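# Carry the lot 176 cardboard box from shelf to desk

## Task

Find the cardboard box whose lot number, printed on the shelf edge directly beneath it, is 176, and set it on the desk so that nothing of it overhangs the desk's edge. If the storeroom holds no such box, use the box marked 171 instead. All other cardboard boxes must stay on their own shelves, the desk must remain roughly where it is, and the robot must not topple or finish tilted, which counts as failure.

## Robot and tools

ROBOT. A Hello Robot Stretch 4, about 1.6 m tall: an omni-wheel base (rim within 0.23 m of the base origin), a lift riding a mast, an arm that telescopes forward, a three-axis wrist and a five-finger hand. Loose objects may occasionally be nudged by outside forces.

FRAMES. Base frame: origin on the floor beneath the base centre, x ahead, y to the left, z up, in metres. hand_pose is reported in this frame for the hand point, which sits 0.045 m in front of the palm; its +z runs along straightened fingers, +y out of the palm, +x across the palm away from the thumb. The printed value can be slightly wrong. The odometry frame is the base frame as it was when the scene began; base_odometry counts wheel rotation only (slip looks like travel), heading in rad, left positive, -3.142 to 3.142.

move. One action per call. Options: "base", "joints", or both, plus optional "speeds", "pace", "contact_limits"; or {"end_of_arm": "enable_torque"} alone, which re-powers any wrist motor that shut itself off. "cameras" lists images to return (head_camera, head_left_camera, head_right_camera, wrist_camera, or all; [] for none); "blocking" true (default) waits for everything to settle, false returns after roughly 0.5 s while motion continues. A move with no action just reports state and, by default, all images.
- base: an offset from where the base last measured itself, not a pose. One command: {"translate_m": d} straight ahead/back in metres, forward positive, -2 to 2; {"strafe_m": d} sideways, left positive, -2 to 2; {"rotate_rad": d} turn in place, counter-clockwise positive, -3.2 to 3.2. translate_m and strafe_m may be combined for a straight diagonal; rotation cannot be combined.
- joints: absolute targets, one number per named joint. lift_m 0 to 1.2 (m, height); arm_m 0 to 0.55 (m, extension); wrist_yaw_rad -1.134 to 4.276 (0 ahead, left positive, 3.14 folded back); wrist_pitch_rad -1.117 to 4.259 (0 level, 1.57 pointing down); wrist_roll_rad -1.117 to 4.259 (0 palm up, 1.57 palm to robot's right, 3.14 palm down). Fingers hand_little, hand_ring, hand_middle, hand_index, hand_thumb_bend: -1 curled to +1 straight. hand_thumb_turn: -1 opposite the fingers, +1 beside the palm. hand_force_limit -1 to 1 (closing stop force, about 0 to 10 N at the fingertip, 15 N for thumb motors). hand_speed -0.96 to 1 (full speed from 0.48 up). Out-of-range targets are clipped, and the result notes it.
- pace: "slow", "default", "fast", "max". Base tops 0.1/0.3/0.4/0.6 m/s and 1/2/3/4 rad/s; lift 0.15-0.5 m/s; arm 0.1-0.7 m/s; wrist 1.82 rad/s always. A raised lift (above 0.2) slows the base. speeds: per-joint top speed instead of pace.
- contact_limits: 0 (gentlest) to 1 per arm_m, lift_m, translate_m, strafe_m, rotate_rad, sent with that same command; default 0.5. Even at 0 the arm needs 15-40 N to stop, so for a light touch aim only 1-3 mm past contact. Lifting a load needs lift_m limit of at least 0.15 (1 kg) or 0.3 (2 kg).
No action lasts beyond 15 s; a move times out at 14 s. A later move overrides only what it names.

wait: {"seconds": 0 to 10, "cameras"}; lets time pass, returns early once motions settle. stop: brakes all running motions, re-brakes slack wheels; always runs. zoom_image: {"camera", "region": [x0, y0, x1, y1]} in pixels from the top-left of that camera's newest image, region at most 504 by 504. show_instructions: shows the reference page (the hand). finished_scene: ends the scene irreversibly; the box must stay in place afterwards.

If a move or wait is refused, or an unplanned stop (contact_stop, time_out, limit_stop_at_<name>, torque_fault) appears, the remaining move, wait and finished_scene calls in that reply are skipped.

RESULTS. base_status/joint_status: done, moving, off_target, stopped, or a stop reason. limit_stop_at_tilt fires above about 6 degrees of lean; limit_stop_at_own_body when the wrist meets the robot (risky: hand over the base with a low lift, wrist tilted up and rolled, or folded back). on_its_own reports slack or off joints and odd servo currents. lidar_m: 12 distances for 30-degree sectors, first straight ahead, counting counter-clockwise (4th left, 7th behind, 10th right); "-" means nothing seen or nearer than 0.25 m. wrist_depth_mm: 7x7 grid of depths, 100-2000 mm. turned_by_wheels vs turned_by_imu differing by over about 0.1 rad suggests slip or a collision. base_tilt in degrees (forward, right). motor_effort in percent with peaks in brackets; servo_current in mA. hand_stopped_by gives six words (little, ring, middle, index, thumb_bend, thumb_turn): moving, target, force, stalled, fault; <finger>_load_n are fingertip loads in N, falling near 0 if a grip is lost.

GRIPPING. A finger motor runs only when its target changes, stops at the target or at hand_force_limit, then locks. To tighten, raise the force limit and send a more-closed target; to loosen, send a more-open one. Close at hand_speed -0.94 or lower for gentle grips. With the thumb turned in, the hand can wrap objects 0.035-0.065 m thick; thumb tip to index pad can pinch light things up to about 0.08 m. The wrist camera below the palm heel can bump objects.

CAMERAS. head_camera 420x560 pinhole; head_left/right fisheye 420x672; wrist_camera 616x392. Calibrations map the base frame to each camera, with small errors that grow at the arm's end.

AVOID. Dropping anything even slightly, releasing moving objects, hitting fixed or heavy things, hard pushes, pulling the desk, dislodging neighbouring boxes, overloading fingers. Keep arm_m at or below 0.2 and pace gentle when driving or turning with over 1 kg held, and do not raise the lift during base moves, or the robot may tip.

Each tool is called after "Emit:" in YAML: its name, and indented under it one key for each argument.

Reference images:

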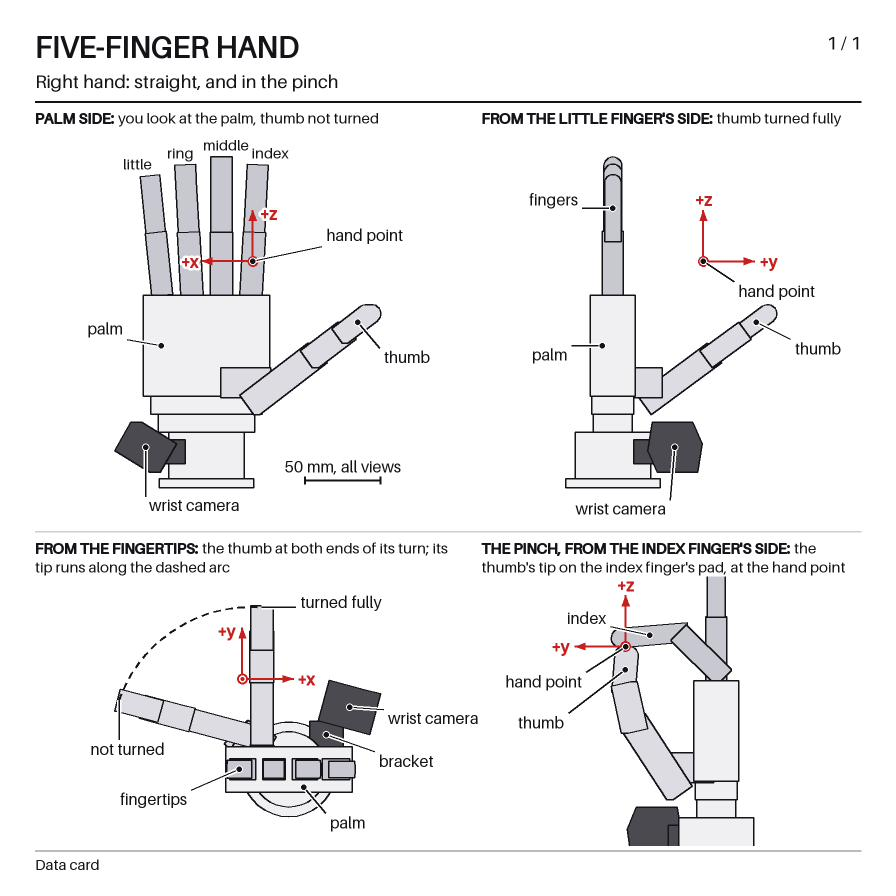

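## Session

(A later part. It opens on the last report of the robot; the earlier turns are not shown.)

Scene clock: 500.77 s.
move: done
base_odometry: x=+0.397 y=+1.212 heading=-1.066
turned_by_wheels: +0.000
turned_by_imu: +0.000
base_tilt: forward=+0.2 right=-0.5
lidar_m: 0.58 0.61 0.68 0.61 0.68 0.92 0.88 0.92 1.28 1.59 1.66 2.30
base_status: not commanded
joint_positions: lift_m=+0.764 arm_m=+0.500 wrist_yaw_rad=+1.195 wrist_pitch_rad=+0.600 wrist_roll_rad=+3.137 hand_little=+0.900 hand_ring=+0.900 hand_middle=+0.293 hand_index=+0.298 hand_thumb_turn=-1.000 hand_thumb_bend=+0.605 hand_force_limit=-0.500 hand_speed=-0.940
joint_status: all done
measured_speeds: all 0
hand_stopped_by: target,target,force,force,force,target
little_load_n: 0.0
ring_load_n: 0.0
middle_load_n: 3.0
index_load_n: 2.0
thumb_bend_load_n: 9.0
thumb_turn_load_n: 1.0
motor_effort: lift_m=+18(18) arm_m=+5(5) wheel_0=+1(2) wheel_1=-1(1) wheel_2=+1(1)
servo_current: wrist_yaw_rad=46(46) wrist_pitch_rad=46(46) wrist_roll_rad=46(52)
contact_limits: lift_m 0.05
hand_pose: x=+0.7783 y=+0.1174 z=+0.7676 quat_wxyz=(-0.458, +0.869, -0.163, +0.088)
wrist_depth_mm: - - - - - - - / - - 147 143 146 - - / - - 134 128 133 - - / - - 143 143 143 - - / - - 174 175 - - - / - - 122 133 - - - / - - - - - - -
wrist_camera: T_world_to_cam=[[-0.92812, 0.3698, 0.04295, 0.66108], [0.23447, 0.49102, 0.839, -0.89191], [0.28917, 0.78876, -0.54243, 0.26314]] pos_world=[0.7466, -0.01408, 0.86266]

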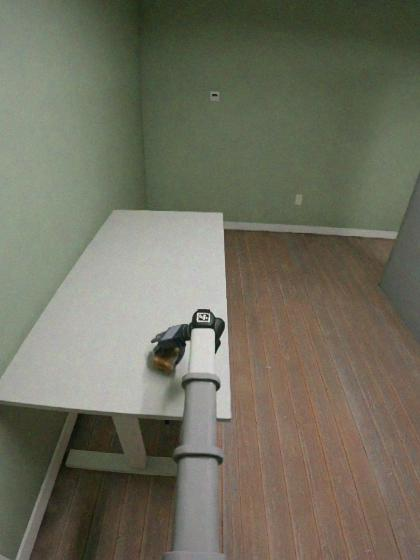

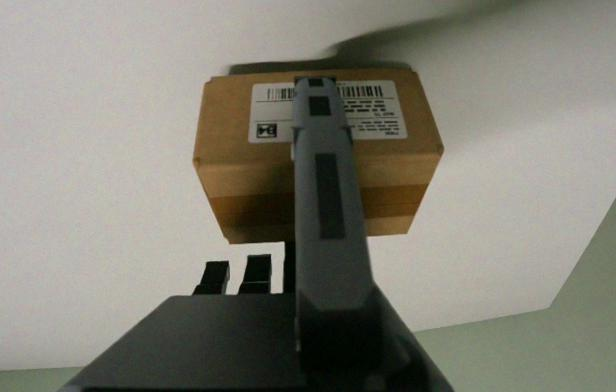

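Emit:
move:
  joints: {"lift_m": 0.758}
  pace: "slow"
  contact_limits: {"lift_m": 0.05}
  cameras: ["wrist_camera"]

Emit:
zoom_image:
  camera: "wrist_camera"
  region: [180, 20, 460, 120]

Scene clock: 504.70 s.
move: done
base_odometry: x=+0.397 y=+1.212 heading=-1.066
turned_by_wheels: +0.000
turned_by_imu: +0.000
base_tilt: forward=+0.2 right=-0.5
lidar_m: 0.56 0.60 0.66 0.60 0.69 0.92 0.84 0.94 1.26 1.57 1.68 2.27
base_status: not commanded
joint_positions: lift_m=+0.758 arm_m=+0.500 wrist_yaw_rad=+1.195 wrist_pitch_rad=+0.600 wrist_roll_rad=+3.137 hand_little=+0.900 hand_ring=+0.900 hand_middle=+0.293 hand_index=+0.298 hand_thumb_turn=-1.000 hand_thumb_bend=+0.605 hand_force_limit=-0.500 hand_speed=-0.940
joint_status: all done
measured_speeds: all 0
hand_stopped_by: target,target,force,force,force,target
little_load_n: 0.5
ring_load_n: 0.0
middle_load_n: 2.5
index_load_n: 2.0
thumb_bend_load_n: 9.0
thumb_turn_load_n: 1.0
motor_effort: lift_m=+17(19) arm_m=+5(5) wheel_0=+1(1) wheel_1=-1(1) wheel_2=+1(1)
servo_current: wrist_yaw_rad=46(46) wrist_pitch_rad=39(52) wrist_roll_rad=46(59)
contact_limits: lift_m 0.05
hand_pose: x=+0.7783 y=+0.1174 z=+0.7616 quat_wxyz=(-0.458, +0.869, -0.163, +0.088)
wrist_depth_mm: - - - - - - - / - - 147 143 146 - - / - - 134 129 133 - - / - - 142 143 143 - - / - - 174 176 - - - / - - 122 133 - - - / - - - - - - -
wrist_camera: T_world_to_cam=[[-0.92812, 0.3698, 0.04295, 0.66134], [0.23447, 0.49102, 0.839, -0.88688], [0.28917, 0.78876, -0.54243, 0.25989]] pos_world=[0.7466, -0.01408, 0.85666]

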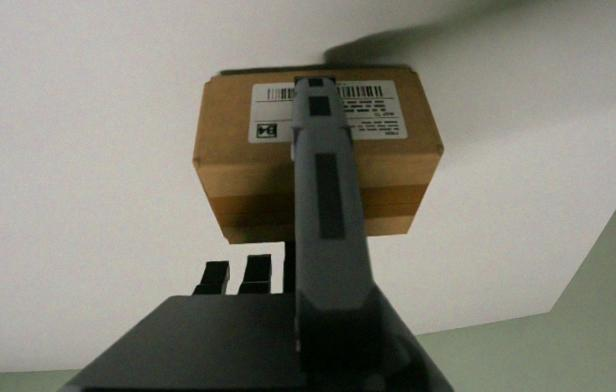

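Scaled by 1.800.

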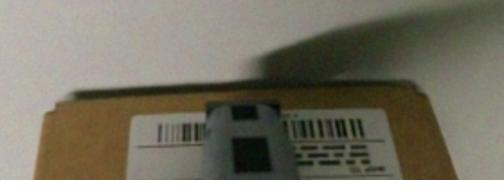

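Emit:
move:
  joints: {"lift_m": 0.754}
  pace: "slow"
  contact_limits: {"lift_m": 0.05}
  cameras: ["wrist_camera"]

Emit:
zoom_image:
  camera: "wrist_camera"
  region: [180, 20, 460, 120]

Scene clock: 508.00 s.
move: done
base_odometry: x=+0.397 y=+1.212 heading=-1.066
turned_by_wheels: +0.000
turned_by_imu: +0.000
base_tilt: forward=+0.2 right=-0.5
lidar_m: 0.57 0.60 0.68 0.60 0.69 0.91 0.88 0.92 1.28 1.59 1.65 2.25
base_status: not commanded
joint_positions: lift_m=+0.754 arm_m=+0.500 wrist_yaw_rad=+1.195 wrist_pitch_rad=+0.600 wrist_roll_rad=+3.137 hand_little=+0.900 hand_ring=+0.900 hand_middle=+0.293 hand_index=+0.298 hand_thumb_turn=-1.000 hand_thumb_bend=+0.605 hand_force_limit=-0.500 hand_speed=-0.940
joint_status: all done
measured_speeds: all 0
hand_stopped_by: target,target,force,force,force,target
little_load_n: 0.0
ring_load_n: 0.0
middle_load_n: 3.0
index_load_n: 1.5
thumb_bend_load_n: 9.0
thumb_turn_load_n: 0.5
motor_effort: lift_m=+17(20) arm_m=+5(5) wheel_0=+1(1) wheel_1=-1(1) wheel_2=+0(1)
servo_current: wrist_yaw_rad=39(46) wrist_pitch_rad=39(52) wrist_roll_rad=26(46)
contact_limits: lift_m 0.05
hand_pose: x=+0.7783 y=+0.1174 z=+0.7576 quat_wxyz=(-0.458, +0.869, -0.163, +0.088)
wrist_depth_mm: - - - - - - - / - - 147 143 146 - - / - - 134 128 133 - - / - - 142 143 143 - - / - - 174 175 - - - / - - 122 133 - - - / - - - - - - -
wrist_camera: T_world_to_cam=[[-0.92812, 0.3698, 0.04295, 0.66151], [0.23447, 0.49102, 0.839, -0.88352], [0.28917, 0.78876, -0.54243, 0.25772]] pos_world=[0.7466, -0.01408, 0.85266]

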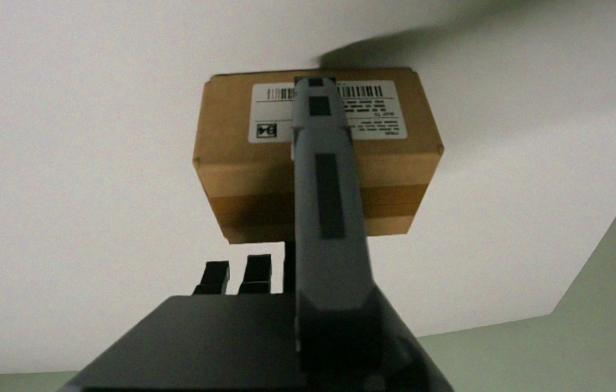

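Scaled by 1.800.

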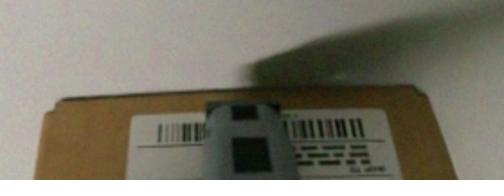

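Very close. 2 mm steps.

Emit:
move:
  joints: {"lift_m": 0.752}
  speeds: {"lift_m": 0.02}
  contact_limits: {"lift_m": 0.05}
  cameras: ["wrist_camera"]

Emit:
zoom_image:
  camera: "wrist_camera"
  region: [180, 20, 460, 120]

Scene clock: 511.27 s.
move: done
base_odometry: x=+0.397 y=+1.212 heading=-1.066
turned_by_wheels: +0.000
turned_by_imu: +0.000
base_tilt: forward=+0.1 right=-0.5
lidar_m: 0.57 0.60 0.66 0.59 0.69 0.92 0.87 0.92 1.23 1.60 1.65 2.28
base_status: not commanded
joint_positions: lift_m=+0.752 arm_m=+0.500 wrist_yaw_rad=+1.195 wrist_pitch_rad=+0.600 wrist_roll_rad=+3.137 hand_little=+0.900 hand_ring=+0.900 hand_middle=+0.293 hand_index=+0.298 hand_thumb_turn=-1.000 hand_thumb_bend=+0.605 hand_force_limit=-0.500 hand_speed=-0.940
joint_status: all done
measured_speeds: all 0
hand_stopped_by: target,target,force,force,force,target
little_load_n: 0.0
ring_load_n: 0.0
middle_load_n: 3.5
index_load_n: 1.5
thumb_bend_load_n: 8.5
thumb_turn_load_n: 1.0
motor_effort: lift_m=+17(17) arm_m=+5(5) wheel_0=+1(1) wheel_1=-1(1) wheel_2=+1(1)
servo_current: wrist_yaw_rad=46(46) wrist_pitch_rad=39(52) wrist_roll_rad=46(59)
contact_limits: lift_m 0.05
hand_pose: x=+0.7783 y=+0.1174 z=+0.7557 quat_wxyz=(-0.458, +0.869, -0.163, +0.088)
wrist_depth_mm: - - - - - - - / - - 147 134 146 - - / - - 136 129 133 - - / - - 143 144 141 - - / - - 175 175 - - - / - - 122 133 - - - / - - - - - - -
wrist_camera: T_world_to_cam=[[-0.92812, 0.3698, 0.04295, 0.66159], [0.23447, 0.49102, 0.839, -0.88193], [0.28917, 0.78876, -0.54243, 0.25669]] pos_world=[0.7466, -0.01408, 0.85076]

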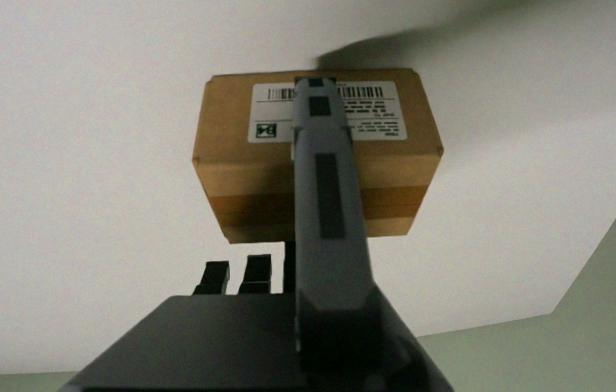

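Scaled by 1.800.

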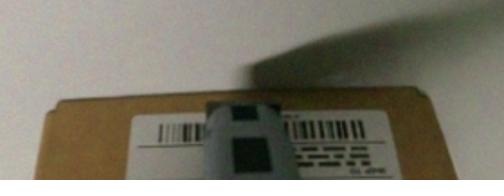

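Emit:
move:
  joints: {"lift_m": 0.7505}
  speeds: {"lift_m": 0.02}
  contact_limits: {"lift_m": 0.05}
  cameras: ["wrist_camera"]

Emit:
zoom_image:
  camera: "wrist_camera"
  region: [180, 20, 460, 120]

Scene clock: 517.90 s.
move: done
base_odometry: x=+0.397 y=+1.212 heading=-1.066
turned_by_wheels: +0.000
turned_by_imu: +0.000
base_tilt: forward=+0.2 right=-0.5
lidar_m: 0.56 0.61 0.68 0.61 0.66 0.91 0.87 0.92 1.27 1.59 1.63 2.26
base_status: not commanded
joint_positions: lift_m=+0.751 arm_m=+0.500 wrist_yaw_rad=+1.195 wrist_pitch_rad=+0.600 wrist_roll_rad=+3.137 hand_little=+0.900 hand_ring=+0.900 hand_middle=+0.293 hand_index=+0.298 hand_thumb_turn=-1.000 hand_thumb_bend=+0.605 hand_force_limit=-0.500 hand_speed=-0.940
joint_status: all done
measured_speeds: all 0
hand_stopped_by: target,target,force,force,force,target
little_load_n: 0.0
ring_load_n: 0.0
middle_load_n: 3.5
index_load_n: 1.5
thumb_bend_load_n: 8.5
thumb_turn_load_n: 1.0
motor_effort: lift_m=+15(18) arm_m=+5(5) wheel_0=+1(1) wheel_1=-1(1) wheel_2=+0(1)
servo_current: wrist_yaw_rad=33(46) wrist_pitch_rad=39(52) wrist_roll_rad=39(39)
contact_limits: lift_m 0.05
hand_pose: x=+0.7783 y=+0.1174 z=+0.7543 quat_wxyz=(-0.458, +0.869, -0.163, +0.088)
wrist_depth_mm: - - - - - - - / - - 147 133 146 - - / - - 136 128 133 - - / - - 142 143 141 - - / - - 174 175 - - - / - - 122 133 - - - / - - - - - - -
wrist_camera: T_world_to_cam=[[-0.92812, 0.3698, 0.04295, 0.66165], [0.23447, 0.49102, 0.839, -0.88075], [0.28917, 0.78876, -0.54243, 0.25593]] pos_world=[0.7466, -0.01408, 0.84936]

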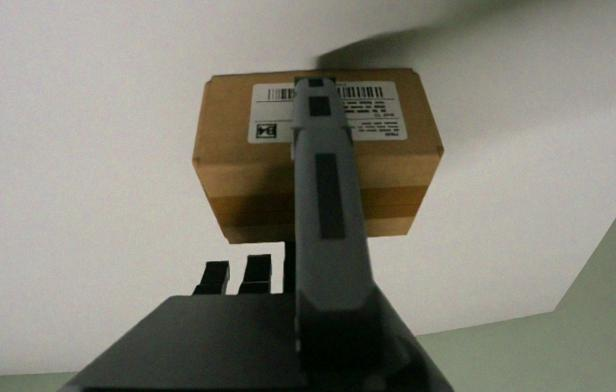

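Scaled by 1.800.

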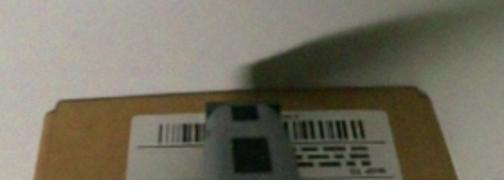

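Emit:
move:
  joints: {"hand_speed": -0.92, "hand_index": 0.72, "hand_middle": 0.72, "hand_thumb_bend": 0.8}
  cameras: ["head_camera", "wrist_camera"]

Emit:
zoom_image:
  camera: "head_camera"
  region: [120, 300, 200, 400]

Scene clock: 523.53 s.
move: done
base_odometry: x=+0.397 y=+1.212 heading=-1.066
turned_by_wheels: +0.000
turned_by_imu: +0.000
base_tilt: forward=+0.2 right=-0.5
lidar_m: 0.58 0.61 0.67 0.61 0.69 0.91 0.85 0.92 1.25 1.59 1.66 2.27
base_status: not commanded
joint_positions: lift_m=+0.751 arm_m=+0.500 wrist_yaw_rad=+1.195 wrist_pitch_rad=+0.600 wrist_roll_rad=+3.137 hand_little=+0.900 hand_ring=+0.900 hand_middle=+0.720 hand_index=+0.720 hand_thumb_turn=-1.000 hand_thumb_bend=+0.800 hand_force_limit=-0.500 hand_speed=-0.920
joint_status: all done
measured_speeds: all 0
hand_stopped_by: target,target,target,target,target,target
little_load_n: 0.0
ring_load_n: 0.0
middle_load_n: 0.0
index_load_n: 0.0
thumb_bend_load_n: 0.0
thumb_turn_load_n: 0.0
motor_effort: lift_m=+17(17) arm_m=+4(5) wheel_0=+1(1) wheel_1=-1(1) wheel_2=+0(1)
servo_current: wrist_yaw_rad=39(46) wrist_pitch_rad=46(52) wrist_roll_rad=13(65)
contact_limits: lift_m 0.05
hand_pose: x=+0.7783 y=+0.1174 z=+0.7541 quat_wxyz=(-0.458, +0.869, -0.163, +0.088)
wrist_depth_mm: - - - - - - - / - - 148 120 151 - - / - - 136 - 135 - - / - - 139 140 139 - - / - - 170 178 - - - / - - 122 133 - - - / - - - - - - -
wrist_camera: T_world_to_cam=[[-0.92812, 0.3698, 0.04295, 0.66166], [0.23447, 0.49102, 0.839, -0.88067], [0.28917, 0.78876, -0.54243, 0.25588]] pos_world=[0.7466, -0.01408, 0.84926]

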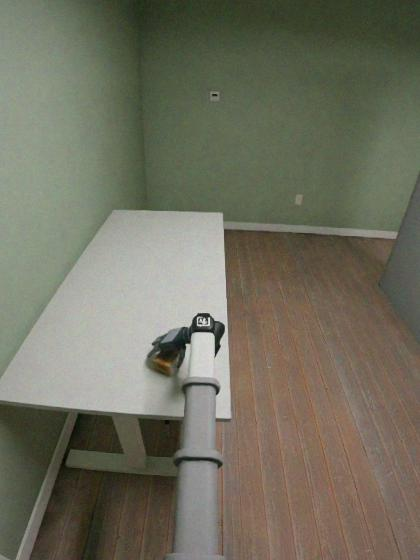

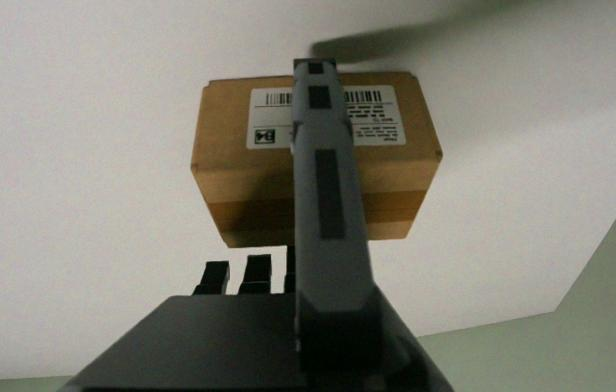

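Scaled by 5.040 from the camera's image (finer frame: 1200x1600).

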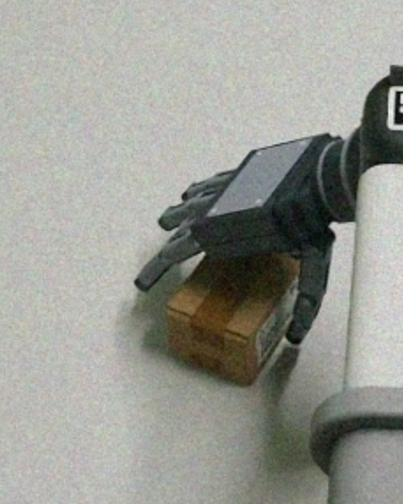

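Released; box rests on the desk. Raise straight up and retract.

Emit:
move:
  joints: {"lift_m": 0.87}
  pace: "slow"
  cameras: ["wrist_camera"]

Emit:
move:
  joints: {"arm_m": 0.1}
  cameras: ["head_camera"]

Scene clock: 529.40 s.
move: done
base_odometry: x=+0.397 y=+1.212 heading=-1.066
turned_by_wheels: +0.000
turned_by_imu: +0.000
base_tilt: forward=+0.2 right=-0.5
lidar_m: 0.58 0.62 0.68 0.62 0.68 0.89 0.87 0.92 1.28 1.58 1.67 2.28
base_status: not commanded
joint_positions: lift_m=+0.870 arm_m=+0.500 wrist_yaw_rad=+1.195 wrist_pitch_rad=+0.600 wrist_roll_rad=+3.137 hand_little=+0.900 hand_ring=+0.900 hand_middle=+0.720 hand_index=+0.720 hand_thumb_turn=-1.000 hand_thumb_bend=+0.800 hand_force_limit=-0.500 hand_speed=-0.920
joint_status: all done
measured_speeds: all 0
hand_stopped_by: target,target,target,target,target,target
little_load_n: 0.0
ring_load_n: 0.0
middle_load_n: 0.0
index_load_n: 0.0
thumb_bend_load_n: 0.0
thumb_turn_load_n: 0.0
motor_effort: lift_m=+25(29) arm_m=+5(5) wheel_0=+1(1) wheel_1=-1(1) wheel_2=+0(1)
servo_current: wrist_yaw_rad=39(46) wrist_pitch_rad=39(52) wrist_roll_rad=20(52)
hand_pose: x=+0.7783 y=+0.1174 z=+0.8730 quat_wxyz=(-0.458, +0.869, -0.163, +0.088)
wrist_depth_mm: - - 210 216 - - - / - - - 120 - - - / - - - - - - - / - - - - - - - / - - - - - - - / - - 122 133 - - - / - - - - - - -
wrist_camera: T_world_to_cam=[[-0.92812, 0.3698, 0.04295, 0.65656], [0.23447, 0.49102, 0.839, -0.98034], [0.28917, 0.78876, -0.54243, 0.32032]] pos_world=[0.7466, -0.01408, 0.96806]

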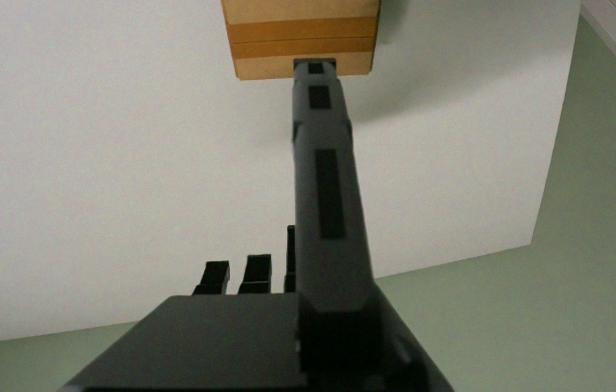

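Scene clock: 531.70 s.
move: done
base_odometry: x=+0.397 y=+1.212 heading=-1.066
turned_by_wheels: +0.000
turned_by_imu: +0.000
base_tilt: forward=+0.2 right=-0.5
lidar_m: 0.60 0.59 0.67 0.61 0.67 0.91 0.85 0.93 1.26 1.58 1.65 2.29
base_status: not commanded
joint_positions: lift_m=+0.870 arm_m=+0.100 wrist_yaw_rad=+1.195 wrist_pitch_rad=+0.600 wrist_roll_rad=+3.137 hand_little=+0.900 hand_ring=+0.900 hand_middle=+0.720 hand_index=+0.720 hand_thumb_turn=-1.000 hand_thumb_bend=+0.800 hand_force_limit=-0.500 hand_speed=-0.920
joint_status: all done
measured_speeds: all 0
hand_stopped_by: target,target,target,target,target,target
little_load_n: 0.0
ring_load_n: 0.0
middle_load_n: 0.0
index_load_n: 0.0
thumb_bend_load_n: 0.0
thumb_turn_load_n: 0.0
motor_effort: lift_m=+25(25) arm_m=-4(9) wheel_0=+1(1) wheel_1=-1(1) wheel_2=+1(1)
servo_current: wrist_yaw_rad=33(52) wrist_pitch_rad=59(59) wrist_roll_rad=33(59)
hand_pose: x=+0.3784 y=+0.1174 z=+0.8730 quat_wxyz=(-0.458, +0.869, -0.163, +0.088)
wrist_depth_mm: 778 991 1025 1060 1042 - - / - 609 1182 120 - - - / - - - - - - - / - - - - - - - / - - - - - - - / - - 122 133 - - - / - - - - - - -

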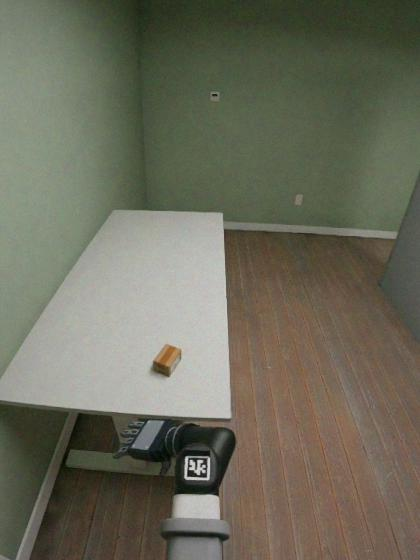

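Emit:
finished_scene:

The scene is finished: the task was done.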